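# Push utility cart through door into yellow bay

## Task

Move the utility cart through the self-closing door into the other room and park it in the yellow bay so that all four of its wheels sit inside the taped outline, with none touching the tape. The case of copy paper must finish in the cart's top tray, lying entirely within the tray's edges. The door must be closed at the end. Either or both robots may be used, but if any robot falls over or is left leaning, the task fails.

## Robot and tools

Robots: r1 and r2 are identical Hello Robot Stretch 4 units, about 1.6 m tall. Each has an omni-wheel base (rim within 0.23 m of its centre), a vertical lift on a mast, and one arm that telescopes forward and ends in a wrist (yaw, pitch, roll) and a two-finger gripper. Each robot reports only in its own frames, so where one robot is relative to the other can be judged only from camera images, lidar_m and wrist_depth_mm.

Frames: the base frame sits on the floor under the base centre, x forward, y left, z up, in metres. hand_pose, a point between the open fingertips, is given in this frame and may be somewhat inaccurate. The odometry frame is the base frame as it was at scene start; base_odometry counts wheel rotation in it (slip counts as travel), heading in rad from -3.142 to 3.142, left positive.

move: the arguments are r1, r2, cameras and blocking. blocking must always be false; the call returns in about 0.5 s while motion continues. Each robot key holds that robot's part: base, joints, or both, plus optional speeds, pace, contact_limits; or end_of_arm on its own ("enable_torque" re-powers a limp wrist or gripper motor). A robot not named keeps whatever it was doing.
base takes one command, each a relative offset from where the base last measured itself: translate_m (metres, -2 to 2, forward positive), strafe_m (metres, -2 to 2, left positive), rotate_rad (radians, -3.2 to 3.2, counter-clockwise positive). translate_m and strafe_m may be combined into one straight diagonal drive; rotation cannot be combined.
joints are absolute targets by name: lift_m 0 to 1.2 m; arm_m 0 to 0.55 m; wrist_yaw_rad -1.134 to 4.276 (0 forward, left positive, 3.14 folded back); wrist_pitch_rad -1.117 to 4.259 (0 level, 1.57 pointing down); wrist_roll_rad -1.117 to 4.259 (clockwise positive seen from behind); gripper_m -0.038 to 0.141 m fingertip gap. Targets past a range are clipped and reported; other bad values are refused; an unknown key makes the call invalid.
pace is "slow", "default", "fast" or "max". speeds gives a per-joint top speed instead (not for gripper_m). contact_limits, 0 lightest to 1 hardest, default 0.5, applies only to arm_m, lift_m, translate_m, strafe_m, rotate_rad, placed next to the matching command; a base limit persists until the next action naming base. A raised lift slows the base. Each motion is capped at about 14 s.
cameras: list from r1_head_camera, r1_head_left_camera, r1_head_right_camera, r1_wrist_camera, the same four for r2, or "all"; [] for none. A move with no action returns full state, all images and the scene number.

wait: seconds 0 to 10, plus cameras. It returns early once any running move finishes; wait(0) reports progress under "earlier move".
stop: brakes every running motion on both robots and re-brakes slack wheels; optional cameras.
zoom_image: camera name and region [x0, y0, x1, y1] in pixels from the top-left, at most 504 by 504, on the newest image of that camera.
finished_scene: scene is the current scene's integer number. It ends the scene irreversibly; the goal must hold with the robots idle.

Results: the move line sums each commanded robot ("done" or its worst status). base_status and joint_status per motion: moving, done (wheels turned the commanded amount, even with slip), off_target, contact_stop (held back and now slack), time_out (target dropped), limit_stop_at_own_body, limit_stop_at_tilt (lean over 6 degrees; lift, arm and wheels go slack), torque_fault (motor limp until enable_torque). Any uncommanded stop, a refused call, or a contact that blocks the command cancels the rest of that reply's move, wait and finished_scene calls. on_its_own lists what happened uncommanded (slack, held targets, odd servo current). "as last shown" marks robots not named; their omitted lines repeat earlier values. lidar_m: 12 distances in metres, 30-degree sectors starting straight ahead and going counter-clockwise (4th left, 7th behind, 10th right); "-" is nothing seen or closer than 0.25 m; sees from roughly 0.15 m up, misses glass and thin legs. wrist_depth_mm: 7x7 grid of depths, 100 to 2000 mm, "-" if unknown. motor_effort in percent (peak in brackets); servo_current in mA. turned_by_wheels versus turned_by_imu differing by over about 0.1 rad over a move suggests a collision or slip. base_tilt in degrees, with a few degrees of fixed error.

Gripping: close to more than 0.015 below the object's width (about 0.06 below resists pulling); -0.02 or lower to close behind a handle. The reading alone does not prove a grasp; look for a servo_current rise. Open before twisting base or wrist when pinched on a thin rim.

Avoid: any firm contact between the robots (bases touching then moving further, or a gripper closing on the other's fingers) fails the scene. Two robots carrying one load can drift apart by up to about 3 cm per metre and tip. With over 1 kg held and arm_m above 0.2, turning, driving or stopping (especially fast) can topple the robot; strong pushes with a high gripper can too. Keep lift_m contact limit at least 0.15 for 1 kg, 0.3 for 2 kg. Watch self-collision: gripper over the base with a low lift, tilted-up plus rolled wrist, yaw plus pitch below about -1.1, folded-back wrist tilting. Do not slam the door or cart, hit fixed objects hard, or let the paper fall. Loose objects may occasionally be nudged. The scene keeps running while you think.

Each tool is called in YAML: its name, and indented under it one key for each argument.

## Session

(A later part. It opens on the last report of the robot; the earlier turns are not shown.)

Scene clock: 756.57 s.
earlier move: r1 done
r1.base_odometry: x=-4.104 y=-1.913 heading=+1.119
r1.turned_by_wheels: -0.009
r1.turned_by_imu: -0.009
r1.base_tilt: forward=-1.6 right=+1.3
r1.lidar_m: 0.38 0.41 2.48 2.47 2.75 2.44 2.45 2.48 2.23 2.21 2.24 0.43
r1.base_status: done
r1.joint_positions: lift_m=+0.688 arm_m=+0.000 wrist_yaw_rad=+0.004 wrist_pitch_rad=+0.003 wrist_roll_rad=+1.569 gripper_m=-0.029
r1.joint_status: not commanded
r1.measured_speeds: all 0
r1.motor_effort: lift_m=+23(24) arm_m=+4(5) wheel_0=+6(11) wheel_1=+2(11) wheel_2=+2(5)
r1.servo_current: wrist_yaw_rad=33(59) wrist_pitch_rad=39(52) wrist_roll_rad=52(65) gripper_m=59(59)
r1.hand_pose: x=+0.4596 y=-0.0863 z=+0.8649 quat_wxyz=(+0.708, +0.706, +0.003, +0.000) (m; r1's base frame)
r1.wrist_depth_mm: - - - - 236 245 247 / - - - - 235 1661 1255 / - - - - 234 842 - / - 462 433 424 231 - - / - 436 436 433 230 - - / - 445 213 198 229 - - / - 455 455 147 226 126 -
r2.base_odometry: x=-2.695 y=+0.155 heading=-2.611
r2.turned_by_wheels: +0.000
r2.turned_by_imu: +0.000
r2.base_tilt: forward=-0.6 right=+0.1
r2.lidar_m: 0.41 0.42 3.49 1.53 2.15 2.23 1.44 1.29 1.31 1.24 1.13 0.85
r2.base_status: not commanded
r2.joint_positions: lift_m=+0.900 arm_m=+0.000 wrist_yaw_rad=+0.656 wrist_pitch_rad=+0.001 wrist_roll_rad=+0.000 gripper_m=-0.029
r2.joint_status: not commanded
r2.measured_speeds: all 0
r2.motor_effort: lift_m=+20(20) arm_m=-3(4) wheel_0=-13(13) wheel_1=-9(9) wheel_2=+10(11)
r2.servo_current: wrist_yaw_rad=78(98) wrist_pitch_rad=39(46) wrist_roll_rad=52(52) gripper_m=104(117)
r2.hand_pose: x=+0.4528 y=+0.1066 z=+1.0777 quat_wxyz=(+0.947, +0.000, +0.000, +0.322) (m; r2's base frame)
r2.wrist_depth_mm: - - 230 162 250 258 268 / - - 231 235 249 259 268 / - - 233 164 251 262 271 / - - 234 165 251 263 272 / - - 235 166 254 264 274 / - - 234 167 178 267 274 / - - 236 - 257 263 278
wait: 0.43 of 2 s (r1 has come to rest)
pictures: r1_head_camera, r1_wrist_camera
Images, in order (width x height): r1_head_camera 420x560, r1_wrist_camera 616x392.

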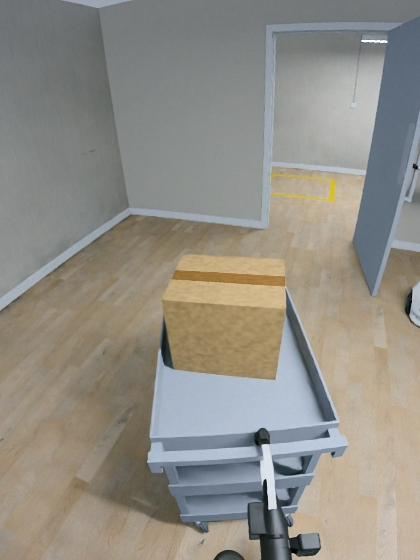

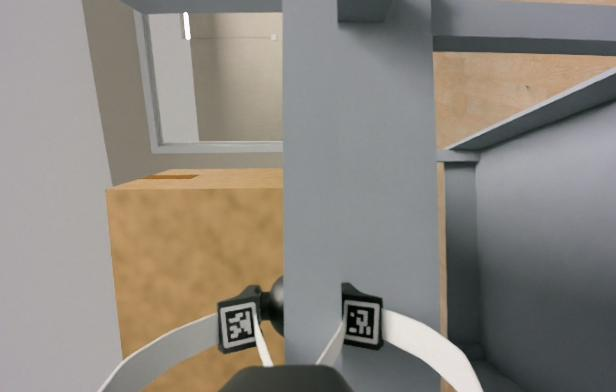

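move:
  blocking: false
  r1: {"base": {"translate_m": 0.08, "strafe_m": 0.22}, "pace": "slow"}

wait:
  seconds: 5
  cameras: ["r1_head_camera"]

move:
  blocking: false
  r1: {"base": {"rotate_rad": -0.2}, "pace": "slow"}

wait:
  seconds: 2
  cameras: ["r1_head_camera", "r1_wrist_camera"]

Scene clock: 770.97 s.
move: r1 moving
r1.base_odometry: x=-4.112 y=-1.904 heading=+1.119
r1.turned_by_wheels: +0.000
r1.turned_by_imu: +0.000
r1.base_tilt: forward=-1.6 right=+1.3
r1.lidar_m: 0.37 0.39 2.49 2.48 2.72 2.44 2.45 2.51 2.24 2.25 2.23 0.44
r1.base_status: translate_m moving; strafe_m moving
r1.joint_positions: lift_m=+0.688 arm_m=+0.000 wrist_yaw_rad=+0.003 wrist_pitch_rad=+0.003 wrist_roll_rad=+1.569 gripper_m=-0.029
r1.joint_status: not commanded
r1.measured_speeds: translate_m=+0.017 strafe_m=+0.046 rotate_rad=+0.000 lift_m=+0.000 arm_m=+0.000 wrist_yaw_rad=+0.000 wrist_pitch_rad=+0.000 wrist_roll_rad=+0.000
r1.motor_effort: lift_m=+24(24) arm_m=+4(4) wheel_0=-5(7) wheel_1=+6(8) wheel_2=-4(5)
r1.servo_current: wrist_yaw_rad=52(65) wrist_pitch_rad=39(46) wrist_roll_rad=65(65) gripper_m=59(59)
r1.hand_pose: x=+0.4595 y=-0.0867 z=+0.8649 quat_wxyz=(+0.708, +0.706, +0.002, +0.000) (m; r1's base frame)
r1.wrist_depth_mm: - - - - 240 249 251 / - - - - 237 1661 1229 / - - - - 235 1661 - / - 517 430 430 232 - - / - 433 436 430 231 - - / - 445 213 197 183 - - / - 151 452 166 225 126 -
r2: as last shown
r2.lidar_m: 0.40 0.41 3.47 1.54 2.17 2.27 1.42 1.31 1.32 1.27 1.13 0.86
r2.motor_effort: lift_m=+20(20) arm_m=-3(4) wheel_0=-12(13) wheel_1=-9(9) wheel_2=+10(11)
r2.servo_current: wrist_yaw_rad=85(91) wrist_pitch_rad=39(46) wrist_roll_rad=52(65) gripper_m=104(104)
r2.wrist_depth_mm: - - 230 161 249 258 268 / - - 231 235 251 259 268 / - - 233 164 251 260 271 / - - 233 165 252 263 272 / - - 234 166 255 265 273 / - - 233 167 178 266 274 / - - 236 - 258 263 278
pictures: none

Scene clock: 774.07 s.
earlier move: r1 done
r1.base_odometry: x=-4.266 y=-1.745 heading=+1.118
r1.turned_by_wheels: +0.000
r1.turned_by_imu: -0.001
r1.base_tilt: forward=-1.6 right=+1.3
r1.lidar_m: 0.39 0.43 2.26 2.25 2.71 2.44 2.43 2.76 2.45 2.47 2.26 0.41
r1.base_status: done
r1.joint_positions: lift_m=+0.688 arm_m=+0.000 wrist_yaw_rad=-0.007 wrist_pitch_rad=+0.003 wrist_roll_rad=+1.569 gripper_m=-0.029
r1.joint_status: not commanded
r1.measured_speeds: all 0
r1.motor_effort: lift_m=+23(24) arm_m=-3(4) wheel_0=-8(12) wheel_1=+2(8) wheel_2=-3(11)
r1.servo_current: wrist_yaw_rad=59(78) wrist_pitch_rad=46(52) wrist_roll_rad=39(72) gripper_m=52(65)
r1.hand_pose: x=+0.4587 y=-0.0894 z=+0.8649 quat_wxyz=(+0.708, +0.706, -0.001, -0.004) (m; r1's base frame)
r1.wrist_depth_mm: - - - - 216 1576 1205 / - - - - 220 1576 - / - - 504 418 222 - - / - 427 430 163 224 - - / - 449 449 166 227 - - / - 477 189 186 183 - - / - 151 496 148 233 135 -
r2.base_odometry: x=-2.695 y=+0.155 heading=-2.611
r2.turned_by_wheels: +0.000
r2.turned_by_imu: +0.000
r2.base_tilt: forward=-0.6 right=+0.1
r2.lidar_m: 0.42 0.44 3.48 1.59 2.43 2.26 1.46 1.29 1.31 1.27 1.14 0.83
r2.base_status: not commanded
r2.joint_positions: lift_m=+0.900 arm_m=+0.000 wrist_yaw_rad=+0.656 wrist_pitch_rad=+0.001 wrist_roll_rad=+0.000 gripper_m=-0.029
r2.joint_status: not commanded
r2.measured_speeds: all 0
r2.motor_effort: lift_m=+20(20) arm_m=-3(4) wheel_0=-12(13) wheel_1=-8(9) wheel_2=+11(11)
r2.servo_current: wrist_yaw_rad=91(91) wrist_pitch_rad=39(52) wrist_roll_rad=46(65) gripper_m=104(111)
r2.hand_pose: x=+0.4528 y=+0.1066 z=+1.0777 quat_wxyz=(+0.947, +0.000, +0.000, +0.322) (m; r2's base frame)
r2.wrist_depth_mm: - - 230 162 250 258 267 / - - 231 236 250 259 268 / - - 233 164 251 262 271 / - - 232 165 252 263 272 / - - 235 167 255 264 273 / - - 232 167 178 267 277 / - - 235 - 258 262 277
wait: 3.10 of 5 s (r1 has come to rest)
pictures: r1_head_camera
Images, in order (width x height): r1_head_camera 420x560.

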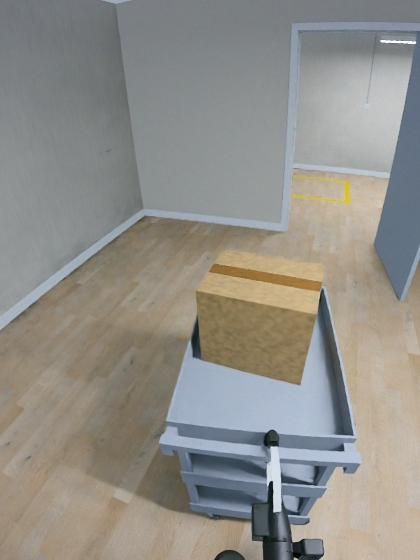

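Scene clock: 774.57 s.
move: r1 moving
r1.base_odometry: x=-4.266 y=-1.745 heading=+0.997
r1.turned_by_wheels: -0.121
r1.turned_by_imu: -0.121
r1.base_tilt: forward=-1.6 right=+1.2
r1.lidar_m: 0.36 0.40 2.27 2.24 2.56 2.45 2.43 2.81 2.46 2.47 2.47 0.43
r1.base_status: rotate_rad moving
r1.joint_positions: lift_m=+0.688 arm_m=+0.000 wrist_yaw_rad=+0.010 wrist_pitch_rad=+0.003 wrist_roll_rad=+1.569 gripper_m=-0.029
r1.joint_status: not commanded
r1.measured_speeds: translate_m=+0.000 strafe_m=+0.001 rotate_rad=-0.418 lift_m=+0.000 arm_m=+0.000 wrist_yaw_rad=+0.021 wrist_pitch_rad=+0.000 wrist_roll_rad=+0.000
r1.motor_effort: lift_m=+24(24) arm_m=-4(4) wheel_0=+13(13) wheel_1=+5(7) wheel_2=+10(11)
r1.servo_current: wrist_yaw_rad=59(65) wrist_pitch_rad=46(46) wrist_roll_rad=33(59) gripper_m=52(59)
r1.hand_pose: x=+0.4601 y=-0.0846 z=+0.8649 quat_wxyz=(+0.708, +0.706, +0.005, +0.002) (m; r1's base frame)
r1.wrist_depth_mm: - - - 223 224 245 1118 / - - - - 224 1576 - / - - - 473 227 - - / - 427 427 167 228 - - / - 442 439 168 229 - - / - 462 452 186 229 - - / - 466 181 169 231 135 -
r2: as last shown
r2.lidar_m: 0.42 0.42 3.46 1.60 2.43 2.23 1.44 1.29 1.31 1.26 1.13 0.84
r2.motor_effort: lift_m=+20(20) arm_m=-3(4) wheel_0=-13(13) wheel_1=-9(9) wheel_2=+11(11)
r2.servo_current: wrist_yaw_rad=78(91) wrist_pitch_rad=39(46) wrist_roll_rad=52(52) gripper_m=104(104)
r2.wrist_depth_mm: - - 230 162 248 258 267 / - - 231 235 250 259 270 / - - 234 163 251 262 271 / - - 234 165 252 263 272 / - - 235 166 255 263 273 / - - 233 167 178 266 276 / - - 236 - 258 260 278
pictures: none

Scene clock: 775.27 s.
earlier move: r1 done
r1.base_odometry: x=-4.266 y=-1.745 heading=+0.919
r1.turned_by_wheels: -0.078
r1.turned_by_imu: -0.079
r1.base_tilt: forward=-1.6 right=+1.3
r1.lidar_m: 0.35 0.36 2.30 2.25 2.48 2.45 2.44 2.72 2.48 2.47 2.69 0.44
r1.base_status: done
r1.joint_positions: lift_m=+0.688 arm_m=+0.000 wrist_yaw_rad=+0.003 wrist_pitch_rad=+0.003 wrist_roll_rad=+1.569 gripper_m=-0.029
r1.joint_status: not commanded
r1.measured_speeds: all 0
r1.motor_effort: lift_m=+24(24) arm_m=+2(4) wheel_0=+4(13) wheel_1=+2(7) wheel_2=+1(11)
r1.servo_current: wrist_yaw_rad=52(72) wrist_pitch_rad=46(46) wrist_roll_rad=46(59) gripper_m=59(59)
r1.hand_pose: x=+0.4595 y=-0.0867 z=+0.8649 quat_wxyz=(+0.708, +0.706, +0.002, +0.000) (m; r1's base frame)
r1.wrist_depth_mm: - - - - 253 260 262 / - - - - 248 1661 1229 / - - - - 243 1708 - / - - 544 433 237 - - / - 436 436 433 236 - - / - 439 215 197 229 - - / - 152 445 167 224 135 -
r2.base_odometry: x=-2.695 y=+0.155 heading=-2.611
r2.turned_by_wheels: +0.000
r2.turned_by_imu: +0.000
r2.base_tilt: forward=-0.6 right=+0.1
r2.lidar_m: 0.38 0.43 3.47 1.57 2.43 2.26 1.42 1.30 1.28 1.26 1.12 0.88
r2.base_status: not commanded
r2.joint_positions: lift_m=+0.900 arm_m=+0.000 wrist_yaw_rad=+0.656 wrist_pitch_rad=+0.001 wrist_roll_rad=+0.000 gripper_m=-0.029
r2.joint_status: not commanded
r2.measured_speeds: all 0
r2.motor_effort: lift_m=+20(20) arm_m=-4(4) wheel_0=-12(13) wheel_1=-9(9) wheel_2=+11(11)
r2.servo_current: wrist_yaw_rad=78(91) wrist_pitch_rad=39(46) wrist_roll_rad=39(59) gripper_m=98(111)
r2.hand_pose: x=+0.4528 y=+0.1066 z=+1.0777 quat_wxyz=(+0.947, +0.000, +0.000, +0.322) (m; r2's base frame)
r2.wrist_depth_mm: - - 229 162 248 258 268 / - - 231 235 250 260 268 / - - 232 164 251 262 271 / - - 234 165 252 263 271 / - - 236 166 253 264 274 / - - 233 167 178 266 276 / - - 236 - 257 263 278
wait: 0.70 of 2 s (r1 has come to rest)
pictures: r1_head_camera, r1_wrist_camera
Images, in order (width x height): r1_head_camera 420x560, r1_wrist_camera 616x392.

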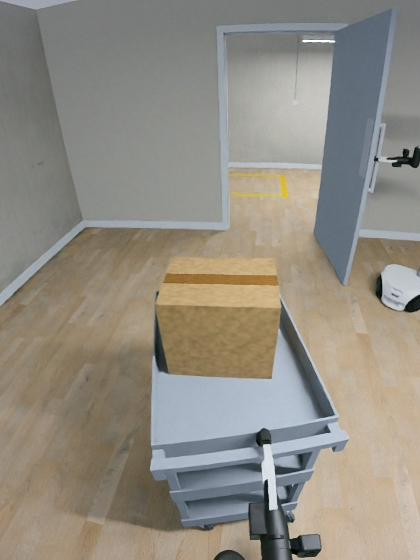

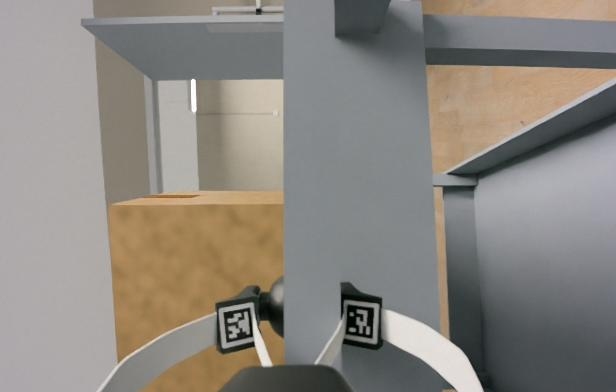

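move:
  blocking: false
  r1: {"base": {"translate_m": 0.06, "strafe_m": 0.24}, "pace": "slow"}

wait:
  seconds: 5
  cameras: ["r1_head_camera"]

move:
  blocking: false
  r1: {"base": {"rotate_rad": -0.2}, "pace": "slow"}

wait:
  seconds: 2
  cameras: ["r1_head_camera", "r1_wrist_camera"]

Scene clock: 790.03 s.
move: r1 moving
r1.base_odometry: x=-4.274 y=-1.735 heading=+0.918
r1.turned_by_wheels: +0.000
r1.turned_by_imu: -0.001
r1.base_tilt: forward=-1.6 right=+1.2
r1.lidar_m: 0.37 0.37 2.28 2.23 2.44 2.46 2.43 2.70 2.50 2.47 2.68 0.45
r1.base_status: translate_m moving; strafe_m moving
r1.joint_positions: lift_m=+0.688 arm_m=+0.000 wrist_yaw_rad=+0.002 wrist_pitch_rad=+0.003 wrist_roll_rad=+1.569 gripper_m=-0.029
r1.joint_status: not commanded
r1.measured_speeds: translate_m=+0.013 strafe_m=+0.049 rotate_rad=-0.005 lift_m=+0.000 arm_m=+0.000 wrist_yaw_rad=-0.018 wrist_pitch_rad=+0.000 wrist_roll_rad=+0.000
r1.motor_effort: lift_m=+23(24) arm_m=+4(4) wheel_0=-6(6) wheel_1=+6(8) wheel_2=-3(4)
r1.servo_current: wrist_yaw_rad=46(65) wrist_pitch_rad=46(46) wrist_roll_rad=52(65) gripper_m=59(59)
r1.hand_pose: x=+0.4594 y=-0.0868 z=+0.8649 quat_wxyz=(+0.708, +0.706, +0.002, +0.000) (m; r1's base frame)
r1.wrist_depth_mm: - - - - 258 268 268 / - - - - 253 1661 1182 / - - - - 247 1756 - / - - - 480 240 - - / - 433 433 436 235 - - / - 436 213 197 184 - - / - 152 182 166 224 126 -
r2: as last shown
r2.lidar_m: 0.41 0.43 3.47 1.57 2.54 2.22 1.41 1.28 1.30 1.26 1.12 0.84
r2.motor_effort: lift_m=+20(20) arm_m=-3(4) wheel_0=-13(13) wheel_1=-9(9) wheel_2=+11(11)
r2.servo_current: wrist_yaw_rad=78(98) wrist_pitch_rad=39(46) wrist_roll_rad=46(59) gripper_m=98(104)
r2.wrist_depth_mm: - - 230 162 249 258 267 / - - 231 235 250 259 268 / - - 233 164 251 262 270 / - - 234 165 251 263 272 / - - 235 167 254 264 273 / - - 233 167 178 266 276 / - - 236 - 258 262 277
pictures: none

Scene clock: 793.27 s.
earlier move: r1 done
r1.base_odometry: x=-4.420 y=-1.552 heading=+0.918
r1.turned_by_wheels: +0.000
r1.turned_by_imu: +0.000
r1.base_tilt: forward=-1.6 right=+1.3
r1.lidar_m: 0.37 0.40 2.05 2.02 2.21 2.50 2.45 2.70 2.74 2.70 2.53 0.41
r1.base_status: done
r1.joint_positions: lift_m=+0.688 arm_m=+0.000 wrist_yaw_rad=-0.007 wrist_pitch_rad=+0.003 wrist_roll_rad=+1.569 gripper_m=-0.029
r1.joint_status: not commanded
r1.measured_speeds: all 0
r1.motor_effort: lift_m=+23(24) arm_m=-2(4) wheel_0=-8(13) wheel_1=+2(8) wheel_2=-4(12)
r1.servo_current: wrist_yaw_rad=72(78) wrist_pitch_rad=46(52) wrist_roll_rad=59(78) gripper_m=52(65)
r1.hand_pose: x=+0.4587 y=-0.0895 z=+0.8649 quat_wxyz=(+0.708, +0.706, -0.001, -0.004) (m; r1's base frame)
r1.wrist_depth_mm: - - - 240 241 258 1098 / - - - 238 237 1708 1229 / - - - - 236 - - / - 442 430 172 232 - - / - 439 436 170 230 - - / - 445 189 199 183 - - / - 150 455 166 225 126 -
r2.base_odometry: x=-2.695 y=+0.155 heading=-2.611
r2.turned_by_wheels: +0.000
r2.turned_by_imu: +0.000
r2.base_tilt: forward=-0.6 right=+0.1
r2.lidar_m: 0.39 0.43 1.92 1.69 4.68 2.24 1.46 1.30 1.31 1.26 1.12 0.85
r2.base_status: not commanded
r2.joint_positions: lift_m=+0.900 arm_m=+0.000 wrist_yaw_rad=+0.656 wrist_pitch_rad=+0.001 wrist_roll_rad=+0.000 gripper_m=-0.029
r2.joint_status: not commanded
r2.measured_speeds: all 0
r2.motor_effort: lift_m=+20(20) arm_m=-3(4) wheel_0=-12(13) wheel_1=-8(9) wheel_2=+11(11)
r2.servo_current: wrist_yaw_rad=72(98) wrist_pitch_rad=39(46) wrist_roll_rad=52(59) gripper_m=104(111)
r2.hand_pose: x=+0.4528 y=+0.1066 z=+1.0777 quat_wxyz=(+0.947, +0.000, +0.000, +0.322) (m; r2's base frame)
r2.wrist_depth_mm: - - 231 161 249 258 268 / - - 231 234 249 260 268 / - - 232 163 251 260 271 / - - 234 165 252 263 272 / - - 235 167 254 265 273 / - - 233 167 178 266 276 / - - 236 - 258 263 277
wait: 3.23 of 5 s (r1 has come to rest)
pictures: r1_head_camera
Images, in order (width x height): r1_head_camera 420x560.

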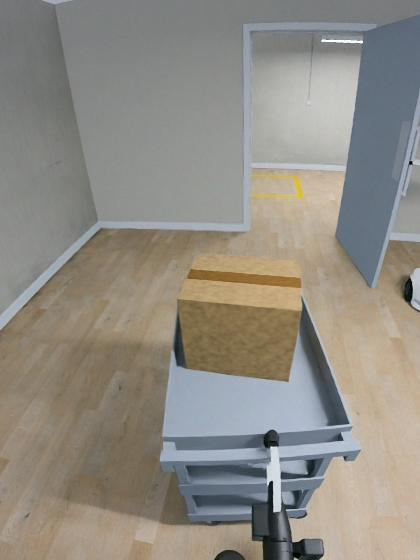

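Scene clock: 793.77 s.
move: r1 moving
r1.base_odometry: x=-4.421 y=-1.551 heading=+0.797
r1.turned_by_wheels: -0.121
r1.turned_by_imu: -0.121
r1.base_tilt: forward=-1.6 right=+1.3
r1.lidar_m: 0.35 0.38 2.07 2.00 2.11 2.56 2.47 2.63 2.78 2.69 2.82 0.44
r1.base_status: rotate_rad moving
r1.joint_positions: lift_m=+0.688 arm_m=+0.000 wrist_yaw_rad=+0.011 wrist_pitch_rad=+0.003 wrist_roll_rad=+1.569 gripper_m=-0.029
r1.joint_status: not commanded
r1.measured_speeds: translate_m=+0.001 strafe_m=+0.001 rotate_rad=-0.416 lift_m=+0.000 arm_m=+0.000 wrist_yaw_rad=+0.040 wrist_pitch_rad=+0.000 wrist_roll_rad=+0.000
r1.motor_effort: lift_m=+23(24) arm_m=-3(4) wheel_0=+14(14) wheel_1=+5(7) wheel_2=+11(11)
r1.servo_current: wrist_yaw_rad=59(72) wrist_pitch_rad=39(46) wrist_roll_rad=46(65) gripper_m=59(65)
r1.hand_pose: x=+0.4602 y=-0.0844 z=+0.8649 quat_wxyz=(+0.708, +0.706, +0.005, +0.003) (m; r1's base frame)
r1.wrist_depth_mm: - - - - 249 258 259 / - - - 247 246 1708 1229 / - - - 240 241 1708 - / - - 492 178 236 - - / - 436 436 174 234 - - / - 442 442 186 229 - - / - 442 181 150 224 - -
r2: as last shown
r2.lidar_m: 0.42 0.44 1.93 1.68 4.66 2.25 1.44 1.28 1.31 1.25 1.14 0.86
r2.motor_effort: lift_m=+20(20) arm_m=-4(4) wheel_0=-12(13) wheel_1=-8(9) wheel_2=+11(11)
r2.servo_current: wrist_yaw_rad=85(91) wrist_pitch_rad=46(46) wrist_roll_rad=59(59) gripper_m=98(104)
r2.wrist_depth_mm: - - 229 162 249 258 268 / - - 231 235 250 260 268 / - - 233 164 251 260 271 / - - 235 165 251 263 274 / - - 236 166 254 263 274 / - - 233 167 178 266 277 / - - 236 - 258 263 278
pictures: none

Scene clock: 794.47 s.
earlier move: r1 done
r1.base_odometry: x=-4.421 y=-1.552 heading=+0.719
r1.turned_by_wheels: -0.079
r1.turned_by_imu: -0.079
r1.base_tilt: forward=-1.6 right=+1.2
r1.lidar_m: 0.35 0.34 2.16 2.00 2.01 2.63 2.47 2.54 2.87 2.70 2.74 0.43
r1.base_status: done
r1.joint_positions: lift_m=+0.688 arm_m=+0.000 wrist_yaw_rad=+0.006 wrist_pitch_rad=+0.003 wrist_roll_rad=+1.569 gripper_m=-0.029
r1.joint_status: not commanded
r1.measured_speeds: all 0
r1.motor_effort: lift_m=+24(24) arm_m=-4(4) wheel_0=+4(14) wheel_1=+2(7) wheel_2=+2(12)
r1.servo_current: wrist_yaw_rad=46(85) wrist_pitch_rad=39(52) wrist_roll_rad=59(65) gripper_m=59(65)
r1.hand_pose: x=+0.4598 y=-0.0857 z=+0.8649 quat_wxyz=(+0.708, +0.706, +0.003, +0.001) (m; r1's base frame)
r1.wrist_depth_mm: - - - - 289 1618 1205 / - - - - 279 301 301 / - - - - 260 1756 1229 / - - - - 250 1756 - / - 433 436 436 239 - - / - 430 190 197 229 - - / - 152 427 164 220 126 -
r2.base_odometry: x=-2.695 y=+0.155 heading=-2.611
r2.turned_by_wheels: +0.000
r2.turned_by_imu: +0.000
r2.base_tilt: forward=-0.6 right=+0.1
r2.lidar_m: 0.40 0.44 2.00 1.65 4.67 2.22 1.44 1.30 1.33 1.26 1.13 0.85
r2.base_status: not commanded
r2.joint_positions: lift_m=+0.900 arm_m=+0.000 wrist_yaw_rad=+0.656 wrist_pitch_rad=+0.001 wrist_roll_rad=+0.000 gripper_m=-0.029
r2.joint_status: not commanded
r2.measured_speeds: all 0
r2.motor_effort: lift_m=+20(20) arm_m=-3(4) wheel_0=-13(13) wheel_1=-8(9) wheel_2=+10(11)
r2.servo_current: wrist_yaw_rad=85(91) wrist_pitch_rad=39(46) wrist_roll_rad=33(59) gripper_m=98(111)
r2.hand_pose: x=+0.4528 y=+0.1066 z=+1.0777 quat_wxyz=(+0.947, +0.000, +0.000, +0.322) (m; r2's base frame)
r2.wrist_depth_mm: - - 230 162 248 257 268 / - - 230 234 250 260 270 / - - 233 164 251 260 271 / - - 234 165 252 264 272 / - - 235 167 255 264 274 / - - 233 167 178 266 276 / - - 236 - 257 263 278
wait: 0.70 of 2 s (r1 has come to rest)
pictures: r1_head_camera, r1_wrist_camera
Images, in order (width x height): r1_head_camera 420x560, r1_wrist_camera 616x392.

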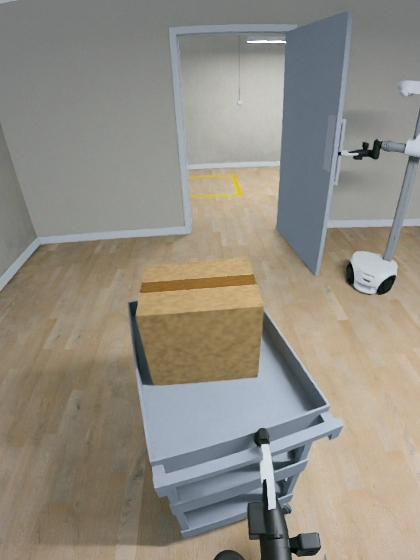

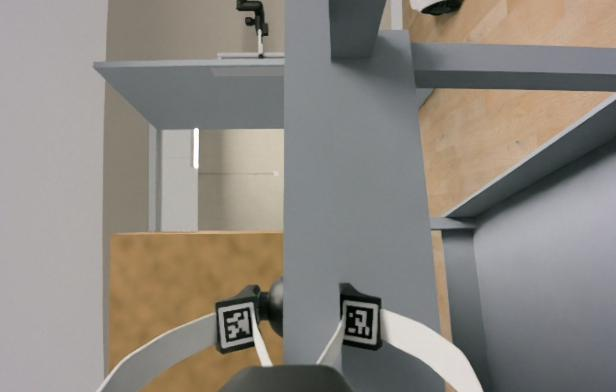

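move:
  blocking: false
  r1: {"base": {"translate_m": 0.06, "strafe_m": 0.2}, "pace": "slow"}

wait:
  seconds: 5
  cameras: ["r1_head_camera", "r1_wrist_camera"]

Scene clock: 803.37 s.
move: r1 moving
r1.base_odometry: x=-4.426 y=-1.540 heading=+0.718
r1.turned_by_wheels: +0.000
r1.turned_by_imu: +0.000
r1.base_tilt: forward=-1.6 right=+1.3
r1.lidar_m: 0.34 0.33 2.14 1.98 2.03 2.63 2.48 2.55 2.91 2.69 2.81 0.46
r1.base_status: translate_m moving; strafe_m moving
r1.joint_positions: lift_m=+0.688 arm_m=+0.000 wrist_yaw_rad=+0.003 wrist_pitch_rad=+0.003 wrist_roll_rad=+1.569 gripper_m=-0.029
r1.joint_status: not commanded
r1.measured_speeds: translate_m=+0.015 strafe_m=+0.048 rotate_rad=-0.003 lift_m=+0.000 arm_m=+0.000 wrist_yaw_rad=+0.000 wrist_pitch_rad=+0.000 wrist_roll_rad=+0.000
r1.motor_effort: lift_m=+24(24) arm_m=-4(4) wheel_0=-6(6) wheel_1=+7(8) wheel_2=-2(2)
r1.servo_current: wrist_yaw_rad=46(65) wrist_pitch_rad=46(52) wrist_roll_rad=46(59) gripper_m=59(59)
r1.hand_pose: x=+0.4595 y=-0.0867 z=+0.8649 quat_wxyz=(+0.708, +0.706, +0.002, +0.000) (m; r1's base frame)
r1.wrist_depth_mm: - - - - 297 1618 1229 / - - - - 286 303 300 / - - - - 263 1756 1255 / - - - - 252 1756 - / - 436 436 439 241 - - / - 430 191 196 184 - - / - 153 421 163 217 135 -
r2: as last shown
r2.lidar_m: 0.41 0.45 2.02 1.65 4.66 2.24 1.45 1.29 1.29 1.28 1.13 0.87
r2.servo_current: wrist_yaw_rad=85(85) wrist_pitch_rad=39(46) wrist_roll_rad=33(65) gripper_m=98(104)
r2.wrist_depth_mm: - - 230 162 248 257 270 / - - 230 234 249 259 268 / - - 234 164 251 260 271 / - - 234 165 252 263 272 / - - 234 167 254 264 273 / - - 233 167 178 267 276 / - - 236 - 258 262 277
pictures: none

Scene clock: 806.20 s.
earlier move: r1 done
r1.base_odometry: x=-4.507 y=-1.362 heading=+0.718
r1.turned_by_wheels: -0.001
r1.turned_by_imu: -0.001
r1.base_tilt: forward=-1.6 right=+1.2
r1.lidar_m: 0.35 0.35 1.95 1.82 1.84 2.46 2.54 2.62 3.11 2.90 2.96 0.45
r1.base_status: done
r1.joint_positions: lift_m=+0.688 arm_m=+0.000 wrist_yaw_rad=-0.008 wrist_pitch_rad=+0.003 wrist_roll_rad=+1.569 gripper_m=-0.029
r1.joint_status: not commanded
r1.measured_speeds: all 0
r1.motor_effort: lift_m=+23(24) arm_m=+4(4) wheel_0=-6(14) wheel_1=+3(8) wheel_2=-5(15)
r1.servo_current: wrist_yaw_rad=78(98) wrist_pitch_rad=39(52) wrist_roll_rad=46(65) gripper_m=59(65)
r1.hand_pose: x=+0.4586 y=-0.0897 z=+0.8649 quat_wxyz=(+0.708, +0.706, -0.002, -0.004) (m; r1's base frame)
r1.wrist_depth_mm: - - - - 287 1464 1098 / - - - - 273 1576 1160 / - - - - 257 1808 1308 / - - - - 243 1808 - / - 430 433 433 233 - - / - 427 190 168 181 - - / - 418 415 158 212 135 -
r2.base_odometry: x=-2.695 y=+0.155 heading=-2.611
r2.turned_by_wheels: +0.000
r2.turned_by_imu: +0.000
r2.base_tilt: forward=-0.6 right=+0.1
r2.lidar_m: 0.40 0.43 1.75 1.73 4.66 2.25 1.43 1.30 1.30 1.27 1.12 0.85
r2.base_status: not commanded
r2.joint_positions: lift_m=+0.900 arm_m=+0.000 wrist_yaw_rad=+0.656 wrist_pitch_rad=+0.001 wrist_roll_rad=+0.000 gripper_m=-0.029
r2.joint_status: not commanded
r2.measured_speeds: all 0
r2.motor_effort: lift_m=+20(20) arm_m=-3(4) wheel_0=-13(13) wheel_1=-9(9) wheel_2=+10(11)
r2.servo_current: wrist_yaw_rad=85(98) wrist_pitch_rad=39(46) wrist_roll_rad=52(65) gripper_m=104(111)
r2.hand_pose: x=+0.4528 y=+0.1066 z=+1.0777 quat_wxyz=(+0.947, +0.000, +0.000, +0.322) (m; r2's base frame)
r2.wrist_depth_mm: - - 230 162 249 258 268 / - - 231 235 250 259 268 / - - 233 164 250 259 270 / - - 233 165 251 262 272 / - - 234 167 254 264 276 / - - 232 167 178 266 274 / - - 235 - 257 263 277
wait: 2.83 of 5 s (r1 has come to rest)
pictures: r1_head_camera, r1_wrist_camera
Images, in order (width x height): r1_head_camera 420x560, r1_wrist_camera 616x392.

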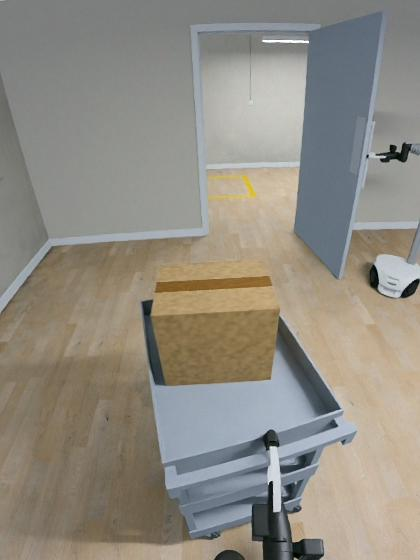

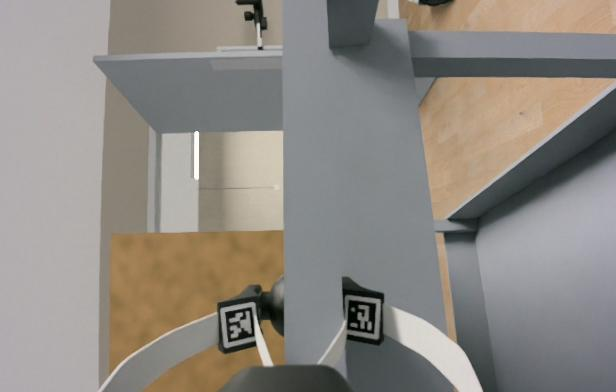

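move:
  blocking: false
  r1: {"base": {"translate_m": 0.3, "strafe_m": 0.06}, "pace": "slow"}

wait:
  seconds: 5
  cameras: ["r1_head_camera"]

Scene clock: 864.37 s.
move: r1 moving
r1.base_odometry: x=-4.499 y=-1.352 heading=+0.717
r1.turned_by_wheels: -0.001
r1.turned_by_imu: -0.001
r1.base_tilt: forward=-1.6 right=+1.3
r1.lidar_m: 0.35 0.32 1.94 1.81 1.84 2.44 2.56 2.63 3.07 2.91 2.99 0.43
r1.base_status: translate_m moving; strafe_m moving
r1.joint_positions: lift_m=+0.688 arm_m=+0.000 wrist_yaw_rad=-0.008 wrist_pitch_rad=+0.003 wrist_roll_rad=+1.569 gripper_m=-0.029
r1.joint_status: not commanded
r1.measured_speeds: translate_m=+0.050 strafe_m=+0.010 rotate_rad=-0.001 lift_m=+0.000 arm_m=+0.000 wrist_yaw_rad=+0.000 wrist_pitch_rad=+0.000 wrist_roll_rad=+0.000
r1.motor_effort: lift_m=+24(24) arm_m=+4(4) wheel_0=+3(4) wheel_1=+5(7) wheel_2=-14(14)
r1.servo_current: wrist_yaw_rad=39(72) wrist_pitch_rad=33(46) wrist_roll_rad=33(52) gripper_m=59(59)
r1.hand_pose: x=+0.4586 y=-0.0897 z=+0.8650 quat_wxyz=(+0.708, +0.706, -0.002, -0.004) (m; r1's base frame)
r1.wrist_depth_mm: - - - - 294 1430 1160 / - - - - 278 1499 312 / - - - - 258 1756 1255 / - - - - 247 1708 - / - 436 433 215 234 - - / - 427 190 167 182 - - / - 152 415 140 211 127 -
r2: as last shown
r2.lidar_m: 0.40 0.43 1.75 1.77 4.68 2.22 1.46 1.29 1.32 1.26 1.14 0.86
r2.motor_effort: lift_m=+20(20) arm_m=-3(4) wheel_0=-13(13) wheel_1=-8(9) wheel_2=+10(11)
r2.servo_current: wrist_yaw_rad=78(85) wrist_pitch_rad=39(46) wrist_roll_rad=52(59) gripper_m=104(104)
r2.wrist_depth_mm: - - 230 161 248 259 268 / - - 232 234 250 258 270 / - - 233 164 250 259 271 / - - 234 165 252 264 271 / - - 235 167 255 264 273 / - - 233 167 178 266 276 / - - 236 - 258 262 278
pictures: none

Scene clock: 868.20 s.
earlier move: r1 done
r1.base_odometry: x=-4.321 y=-1.119 heading=+0.719
r1.turned_by_wheels: +0.001
r1.turned_by_imu: +0.002
r1.base_tilt: forward=-1.6 right=+1.3
r1.lidar_m: 0.26 0.25 1.89 1.78 1.81 2.43 2.84 2.91 3.12 2.96 3.03 0.48
r1.base_status: done
r1.joint_positions: lift_m=+0.688 arm_m=+0.000 wrist_yaw_rad=+0.001 wrist_pitch_rad=+0.003 wrist_roll_rad=+1.569 gripper_m=-0.029
r1.joint_status: not commanded
r1.measured_speeds: all 0
r1.motor_effort: lift_m=+23(24) arm_m=+4(4) wheel_0=+6(9) wheel_1=+4(8) wheel_2=-2(15)
r1.servo_current: wrist_yaw_rad=65(72) wrist_pitch_rad=46(52) wrist_roll_rad=39(78) gripper_m=59(65)
r1.hand_pose: x=+0.4593 y=-0.0873 z=+0.8650 quat_wxyz=(+0.708, +0.706, +0.001, -0.001) (m; r1's base frame)
r1.wrist_depth_mm: - - - - - 1808 1205 / - - - - - 1756 1255 / - - - - 353 353 359 / - - - - 301 1756 1229 / - - - 195 253 1708 - / - - - 187 231 1808 - / - 153 392 150 199 135 -
r2.base_odometry: x=-2.695 y=+0.155 heading=-2.611
r2.turned_by_wheels: +0.000
r2.turned_by_imu: +0.001
r2.base_tilt: forward=-0.6 right=+0.1
r2.lidar_m: 0.40 0.43 1.86 1.85 4.66 2.20 1.43 1.30 1.31 1.25 1.14 0.87
r2.base_status: not commanded
r2.joint_positions: lift_m=+0.900 arm_m=+0.000 wrist_yaw_rad=+0.656 wrist_pitch_rad=+0.001 wrist_roll_rad=+0.000 gripper_m=-0.029
r2.joint_status: not commanded
r2.measured_speeds: all 0
r2.motor_effort: lift_m=+20(20) arm_m=-3(4) wheel_0=-12(13) wheel_1=-9(9) wheel_2=+11(11)
r2.servo_current: wrist_yaw_rad=78(91) wrist_pitch_rad=39(46) wrist_roll_rad=46(59) gripper_m=104(111)
r2.hand_pose: x=+0.4528 y=+0.1066 z=+1.0777 quat_wxyz=(+0.947, +0.000, +0.000, +0.322) (m; r2's base frame)
r2.wrist_depth_mm: - - 230 161 250 258 270 / - - 231 235 250 259 268 / - - 233 164 251 260 270 / - - 234 165 251 263 272 / - - 235 167 254 263 274 / - - 234 167 179 266 277 / 1808 - 236 - 258 262 277
wait: 3.83 of 5 s (r1 has come to rest)
pictures: r1_head_camera
Images, in order (width x height): r1_head_camera 420x560.

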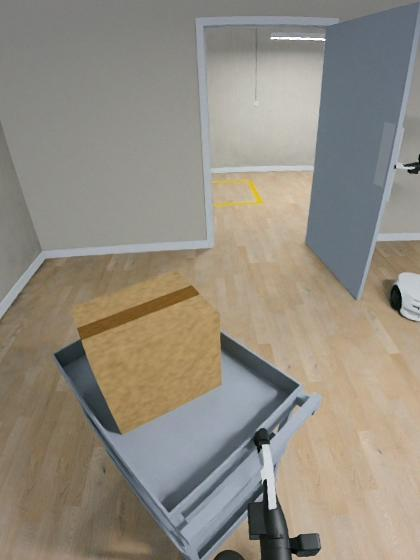

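move:
  blocking: false
  r1: {"base": {"translate_m": -0.4, "strafe_m": -0.2}, "pace": "slow"}

wait:
  seconds: 6
  cameras: ["r1_head_camera", "r1_wrist_camera"]

Scene clock: 885.00 s.
move: r1 moving
r1.base_odometry: x=-4.326 y=-1.132 heading=+0.719
r1.turned_by_wheels: +0.000
r1.turned_by_imu: +0.000
r1.base_tilt: forward=-1.6 right=+1.3
r1.lidar_m: 0.25 0.25 1.87 1.78 1.84 2.42 2.84 2.90 3.14 2.95 3.03 0.50
r1.base_status: translate_m moving; strafe_m moving
r1.joint_positions: lift_m=+0.688 arm_m=+0.000 wrist_yaw_rad=+0.005 wrist_pitch_rad=+0.003 wrist_roll_rad=+1.569 gripper_m=-0.029
r1.joint_status: not commanded
r1.measured_speeds: translate_m=-0.049 strafe_m=-0.025 rotate_rad=+0.000 lift_m=+0.000 arm_m=+0.000 wrist_yaw_rad=+0.002 wrist_pitch_rad=+0.000 wrist_roll_rad=+0.000
r1.motor_effort: lift_m=+24(24) arm_m=+0(4) wheel_0=+0(5) wheel_1=-5(5) wheel_2=+10(11)
r1.servo_current: wrist_yaw_rad=59(65) wrist_pitch_rad=46(46) wrist_roll_rad=39(65) gripper_m=59(59)
r1.hand_pose: x=+0.4597 y=-0.0861 z=+0.8650 quat_wxyz=(+0.708, +0.706, +0.003, +0.001) (m; r1's base frame)
r1.wrist_depth_mm: - - - - - 1708 1205 / - - - 309 - 1708 1205 / - - - - 349 355 357 / - - - - 300 1756 1308 / - - - 196 253 1808 - / - - 213 187 230 1756 - / - 151 394 126 200 135 -
r2: as last shown
r2.turned_by_imu: +0.000
r2.lidar_m: 0.42 0.44 1.88 1.86 4.67 2.24 1.43 1.30 1.31 1.27 1.12 0.83
r2.servo_current: wrist_yaw_rad=85(91) wrist_pitch_rad=46(52) wrist_roll_rad=46(52) gripper_m=98(111)
r2.wrist_depth_mm: - - 230 162 249 258 268 / - - 231 236 250 260 268 / - - 233 164 250 263 270 / - - 234 165 250 263 272 / - - 235 167 255 264 274 / - - 233 167 178 267 276 / 1808 - 236 - 257 262 278
pictures: none

Scene clock: 890.17 s.
earlier move: r1 done
r1.base_odometry: x=-4.490 y=-1.533 heading=+0.718
r1.turned_by_wheels: -0.001
r1.turned_by_imu: -0.002
r1.base_tilt: forward=-1.6 right=+1.3
r1.lidar_m: 0.32 0.31 2.08 1.94 1.94 2.55 2.42 2.52 2.94 2.78 2.82 0.47
r1.base_status: done
r1.joint_positions: lift_m=+0.688 arm_m=+0.000 wrist_yaw_rad=+0.001 wrist_pitch_rad=+0.003 wrist_roll_rad=+1.569 gripper_m=-0.029
r1.joint_status: not commanded
r1.measured_speeds: all 0
r1.motor_effort: lift_m=+23(24) arm_m=-4(4) wheel_0=-5(9) wheel_1=-3(8) wheel_2=+2(13)
r1.servo_current: wrist_yaw_rad=33(85) wrist_pitch_rad=39(52) wrist_roll_rad=39(72) gripper_m=52(65)
r1.hand_pose: x=+0.4594 y=-0.0870 z=+0.8650 quat_wxyz=(+0.708, +0.706, +0.001, -0.001) (m; r1's base frame)
r1.wrist_depth_mm: - - - 247 - 1708 1205 / - - - - 306 315 317 / - - - - 282 1808 1229 / - - - 259 259 1708 - / - - - 245 240 - - / - 430 186 186 184 - - / - 151 413 145 213 135 -
r2.base_odometry: x=-2.695 y=+0.155 heading=-2.611
r2.turned_by_wheels: +0.000
r2.turned_by_imu: +0.001
r2.base_tilt: forward=-0.6 right=+0.1
r2.lidar_m: 0.41 0.42 2.11 1.79 4.66 2.26 1.45 1.30 1.31 1.29 1.12 0.88
r2.base_status: not commanded
r2.joint_positions: lift_m=+0.900 arm_m=+0.000 wrist_yaw_rad=+0.656 wrist_pitch_rad=+0.001 wrist_roll_rad=+0.000 gripper_m=-0.029
r2.joint_status: not commanded
r2.measured_speeds: all 0
r2.motor_effort: lift_m=+20(20) arm_m=-3(4) wheel_0=-12(13) wheel_1=-9(9) wheel_2=+11(11)
r2.servo_current: wrist_yaw_rad=78(98) wrist_pitch_rad=39(52) wrist_roll_rad=52(59) gripper_m=111(111)
r2.hand_pose: x=+0.4528 y=+0.1066 z=+1.0777 quat_wxyz=(+0.947, +0.000, +0.000, +0.322) (m; r2's base frame)
r2.wrist_depth_mm: - - 231 162 248 258 270 / - - 231 235 250 259 267 / - - 233 164 252 260 272 / - - 233 165 251 263 272 / - - 236 167 254 264 274 / - - 233 167 178 267 277 / - - 236 - 258 263 277
wait: 5.17 of 6 s (r1 has come to rest)
pictures: r1_head_camera, r1_wrist_camera
Images, in order (width x height): r1_head_camera 420x560, r1_wrist_camera 616x392.

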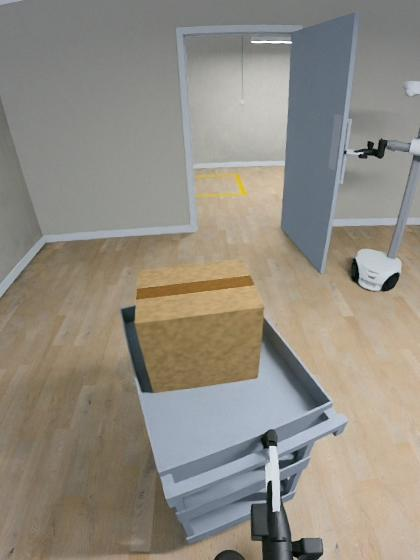

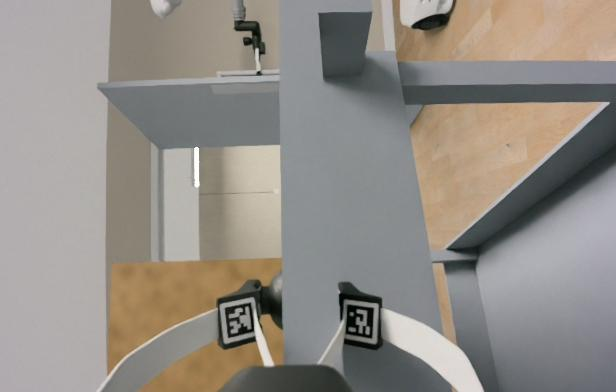

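move:
  blocking: false
  r1: {"base": {"translate_m": -0.885, "strafe_m": -0.335}, "pace": "slow"}

wait:
  seconds: 10
  cameras: ["r1_head_camera", "r1_wrist_camera"]

Scene clock: 905.40 s.
move: r1 moving
r1.base_odometry: x=-4.496 y=-1.545 heading=+0.718
r1.turned_by_wheels: +0.000
r1.turned_by_imu: +0.000
r1.base_tilt: forward=-1.6 right=+1.2
r1.lidar_m: 0.33 0.30 2.06 1.94 1.99 2.59 2.40 2.51 2.95 2.76 2.82 0.48
r1.base_status: translate_m moving; strafe_m moving
r1.joint_positions: lift_m=+0.688 arm_m=+0.000 wrist_yaw_rad=+0.001 wrist_pitch_rad=+0.003 wrist_roll_rad=+1.569 gripper_m=-0.029
r1.joint_status: not commanded
r1.measured_speeds: translate_m=-0.049 strafe_m=-0.019 rotate_rad=+0.000 lift_m=+0.000 arm_m=+0.000 wrist_yaw_rad=+0.000 wrist_pitch_rad=+0.000 wrist_roll_rad=+0.000
r1.motor_effort: lift_m=+23(24) arm_m=-4(4) wheel_0=-7(7) wheel_1=-5(8) wheel_2=+9(9)
r1.servo_current: wrist_yaw_rad=52(59) wrist_pitch_rad=46(46) wrist_roll_rad=59(59) gripper_m=52(59)
r1.hand_pose: x=+0.4594 y=-0.0870 z=+0.8650 quat_wxyz=(+0.708, +0.706, +0.001, -0.001) (m; r1's base frame)
r1.wrist_depth_mm: - - - 240 - 1708 1205 / - - - - 301 307 310 / - - - - 270 1756 1229 / - - - 258 256 1708 - / - - 439 184 241 - - / - 427 188 186 185 - - / - 151 415 162 216 135 -
r2: as last shown
r2.turned_by_imu: +0.000
r2.lidar_m: 0.38 0.42 2.14 1.77 4.68 2.26 1.45 1.30 1.30 1.23 1.14 0.87
r2.motor_effort: lift_m=+20(20) arm_m=-3(3) wheel_0=-12(13) wheel_1=-9(9) wheel_2=+10(11)
r2.servo_current: wrist_yaw_rad=85(91) wrist_pitch_rad=39(39) wrist_roll_rad=39(52) gripper_m=91(104)
r2.wrist_depth_mm: - - 229 162 249 257 268 / - - 230 236 251 260 268 / - - 233 164 250 260 270 / - - 235 165 250 263 272 / - - 234 167 254 264 274 / - - 233 167 178 267 276 / - - 236 - 257 263 278
pictures: none

Scene clock: 915.40 s.
earlier move: r1 moving
r1.base_odometry: x=-4.936 y=-2.367 heading=+0.718
r1.turned_by_wheels: +0.000
r1.turned_by_imu: -0.003
r1.base_tilt: forward=-1.5 right=+1.3
r1.lidar_m: 0.41 0.50 2.38 2.19 2.29 1.60 1.51 1.58 2.08 2.49 2.52 0.39
r1.base_status: translate_m moving; strafe_m moving
r1.joint_positions: lift_m=+0.688 arm_m=+0.000 wrist_yaw_rad=+0.000 wrist_pitch_rad=+0.003 wrist_roll_rad=+1.569 gripper_m=-0.029
r1.joint_status: not commanded
r1.measured_speeds: all 0
r1.motor_effort: lift_m=+23(24) arm_m=-4(4) wheel_0=-7(9) wheel_1=-4(9) wheel_2=+3(10)
r1.servo_current: wrist_yaw_rad=52(72) wrist_pitch_rad=46(59) wrist_roll_rad=52(78) gripper_m=59(65)
r1.hand_pose: x=+0.4593 y=-0.0874 z=+0.8650 quat_wxyz=(+0.708, +0.706, +0.001, -0.001) (m; r1's base frame)
r1.wrist_depth_mm: - - - - 186 - - / - 436 424 - 195 - - / - 404 407 145 204 - - / - 442 439 151 214 - - / - 500 480 158 224 - - / - - 185 - 183 1661 - / - - - 126 247 135 -
r2.base_odometry: x=-2.695 y=+0.155 heading=-2.611
r2.turned_by_wheels: +0.000
r2.turned_by_imu: +0.001
r2.base_tilt: forward=-0.6 right=+0.1
r2.lidar_m: 0.41 0.42 3.48 2.25 2.24 2.24 1.42 1.28 1.31 1.28 1.13 0.88
r2.base_status: not commanded
r2.joint_positions: lift_m=+0.900 arm_m=+0.000 wrist_yaw_rad=+0.656 wrist_pitch_rad=+0.001 wrist_roll_rad=+0.000 gripper_m=-0.029
r2.joint_status: not commanded
r2.measured_speeds: all 0
r2.motor_effort: lift_m=+20(20) arm_m=-3(4) wheel_0=-13(13) wheel_1=-8(9) wheel_2=+11(11)
r2.servo_current: wrist_yaw_rad=78(98) wrist_pitch_rad=39(52) wrist_roll_rad=52(65) gripper_m=98(111)
r2.hand_pose: x=+0.4528 y=+0.1066 z=+1.0777 quat_wxyz=(+0.947, +0.000, +0.000, +0.322) (m; r2's base frame)
r2.wrist_depth_mm: - - 229 162 249 258 268 / - - 230 236 249 259 268 / - - 233 164 251 260 271 / - - 234 164 251 263 272 / - - 235 166 254 264 273 / - - 233 167 178 267 276 / - - 236 - 257 264 278
wait: 10.00 s; no rest
pictures: r1_head_camera, r1_wrist_camera
Images, in order (width x height): r1_head_camera 420x560, r1_wrist_camera 616x392.

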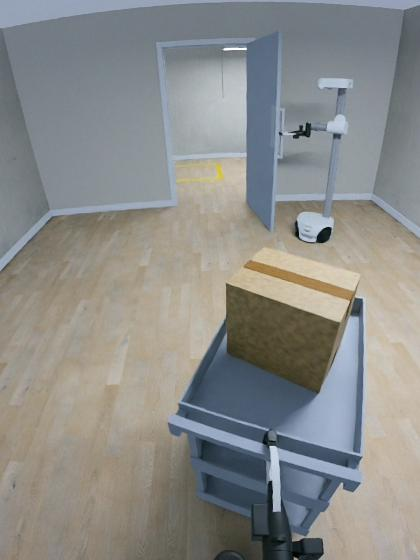

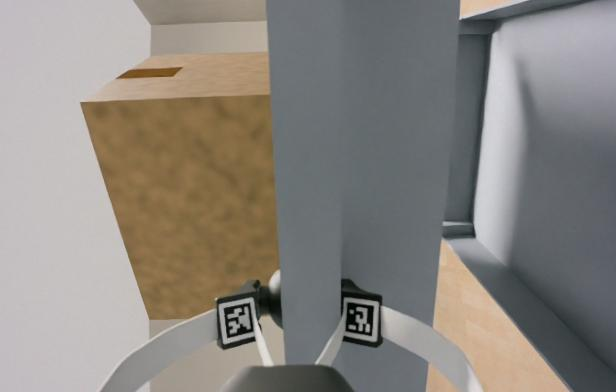

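move:
  blocking: false
  r1: {"base": {"translate_m": 0.25, "strafe_m": -0.04}, "pace": "slow"}

wait:
  seconds: 6
  cameras: ["r1_head_camera", "r1_wrist_camera"]

Scene clock: 939.43 s.
earlier move: r1 done
move: r1 moving
r1.base_odometry: x=-4.926 y=-2.361 heading=+0.718
r1.turned_by_wheels: +0.000
r1.turned_by_imu: +0.000
r1.base_tilt: forward=-1.6 right=+1.3
r1.lidar_m: 0.42 0.50 2.39 2.20 2.33 1.65 1.53 1.56 2.12 2.49 2.54 0.40
r1.base_status: translate_m moving; strafe_m moving
r1.joint_positions: lift_m=+0.688 arm_m=+0.000 wrist_yaw_rad=-0.001 wrist_pitch_rad=+0.003 wrist_roll_rad=+1.569 gripper_m=-0.029
r1.joint_status: not commanded
r1.measured_speeds: translate_m=+0.049 strafe_m=-0.007 rotate_rad=+0.004 lift_m=+0.000 arm_m=+0.000 wrist_yaw_rad=+0.000 wrist_pitch_rad=+0.000 wrist_roll_rad=+0.000
r1.motor_effort: lift_m=+23(24) arm_m=+1(4) wheel_0=+5(7) wheel_1=+4(6) wheel_2=-9(11)
r1.servo_current: wrist_yaw_rad=46(52) wrist_pitch_rad=46(52) wrist_roll_rad=33(72) gripper_m=52(65)
r1.hand_pose: x=+0.4592 y=-0.0878 z=+0.8650 quat_wxyz=(+0.708, +0.706, +0.001, -0.001) (m; r1's base frame)
r1.wrist_depth_mm: - - - - 182 182 - / - 427 418 131 190 - - / - 399 402 392 199 - - / - 436 436 146 208 - - / - 488 484 153 218 - - / - - 191 163 185 1661 - / - 153 - 125 240 136 -
r2: as last shown
r2.turned_by_imu: +0.000
r2.lidar_m: 0.41 0.44 3.48 2.22 2.25 2.24 1.45 1.30 1.31 1.26 1.13 0.85
r2.motor_effort: lift_m=+20(20) arm_m=-4(4) wheel_0=-12(13) wheel_1=-9(9) wheel_2=+11(11)
r2.servo_current: wrist_yaw_rad=85(91) wrist_pitch_rad=46(46) wrist_roll_rad=46(59) gripper_m=98(111)
r2.wrist_depth_mm: - - 229 162 249 258 268 / - - 230 235 250 260 270 / - - 232 164 250 259 270 / - - 234 165 252 262 272 / - - 235 167 255 265 273 / - - 233 167 178 267 276 / - - 236 - 257 263 276
pictures: none

Scene clock: 942.73 s.
earlier move: r1 done
r1.base_odometry: x=-4.721 y=-2.233 heading=+0.717
r1.turned_by_wheels: -0.001
r1.turned_by_imu: -0.001
r1.base_tilt: forward=-1.6 right=+1.3
r1.lidar_m: 0.43 3.50 2.41 2.25 2.35 1.90 1.76 1.79 2.41 2.43 2.49 0.36
r1.base_status: done
r1.joint_positions: lift_m=+0.688 arm_m=+0.000 wrist_yaw_rad=-0.003 wrist_pitch_rad=+0.003 wrist_roll_rad=+1.569 gripper_m=-0.029
r1.joint_status: not commanded
r1.measured_speeds: all 0
r1.motor_effort: lift_m=+23(24) arm_m=+4(4) wheel_0=+1(16) wheel_1=+2(7) wheel_2=-6(12)
r1.servo_current: wrist_yaw_rad=59(78) wrist_pitch_rad=46(52) wrist_roll_rad=46(72) gripper_m=52(65)
r1.hand_pose: x=+0.4590 y=-0.0884 z=+0.8650 quat_wxyz=(+0.708, +0.706, +0.000, -0.002) (m; r1's base frame)
r1.wrist_depth_mm: - 359 357 102 154 159 - / - 366 368 108 169 169 - / - 410 413 114 182 182 - / - 473 466 130 198 - - / - - 539 - 216 1576 - / - - 187 - 182 1661 - / - - - 125 181 136 1308
r2.base_odometry: x=-2.695 y=+0.155 heading=-2.611
r2.turned_by_wheels: +0.000
r2.turned_by_imu: +0.000
r2.base_tilt: forward=-0.6 right=+0.1
r2.lidar_m: 0.40 0.43 3.47 2.00 1.97 2.26 1.46 1.30 1.31 1.29 1.12 0.86
r2.base_status: not commanded
r2.joint_positions: lift_m=+0.900 arm_m=+0.000 wrist_yaw_rad=+0.656 wrist_pitch_rad=+0.001 wrist_roll_rad=+0.000 gripper_m=-0.029
r2.joint_status: not commanded
r2.measured_speeds: all 0
r2.motor_effort: lift_m=+20(20) arm_m=-3(4) wheel_0=-12(13) wheel_1=-9(9) wheel_2=+10(11)
r2.servo_current: wrist_yaw_rad=85(91) wrist_pitch_rad=33(46) wrist_roll_rad=46(59) gripper_m=98(111)
r2.hand_pose: x=+0.4528 y=+0.1066 z=+1.0777 quat_wxyz=(+0.947, +0.000, +0.000, +0.322) (m; r2's base frame)
r2.wrist_depth_mm: - - 231 162 249 258 268 / - - 231 236 249 260 268 / - - 231 164 252 263 271 / - - 234 165 251 263 273 / - - 235 166 255 264 274 / - - 234 167 178 266 277 / - - 236 - 258 263 278
wait: 3.30 of 6 s (r1 has come to rest)
pictures: r1_head_camera, r1_wrist_camera
Images, in order (width x height): r1_head_camera 420x560, r1_wrist_camera 616x392.

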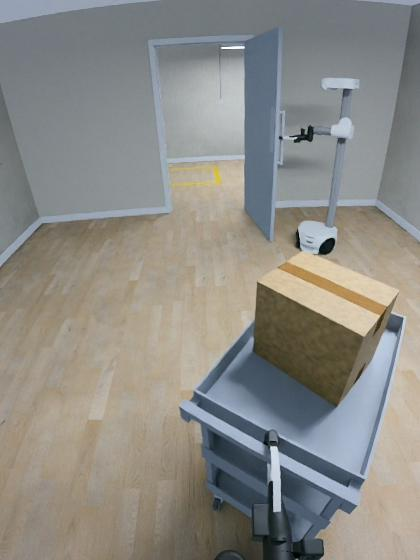

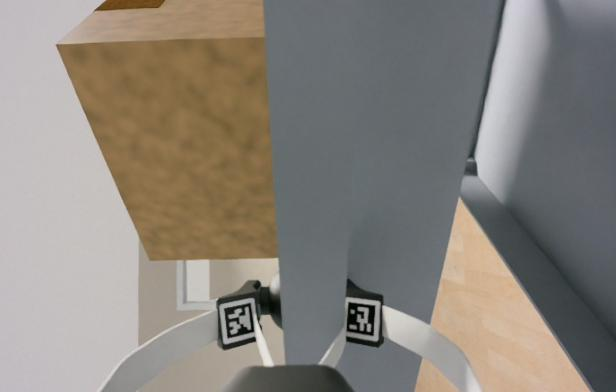

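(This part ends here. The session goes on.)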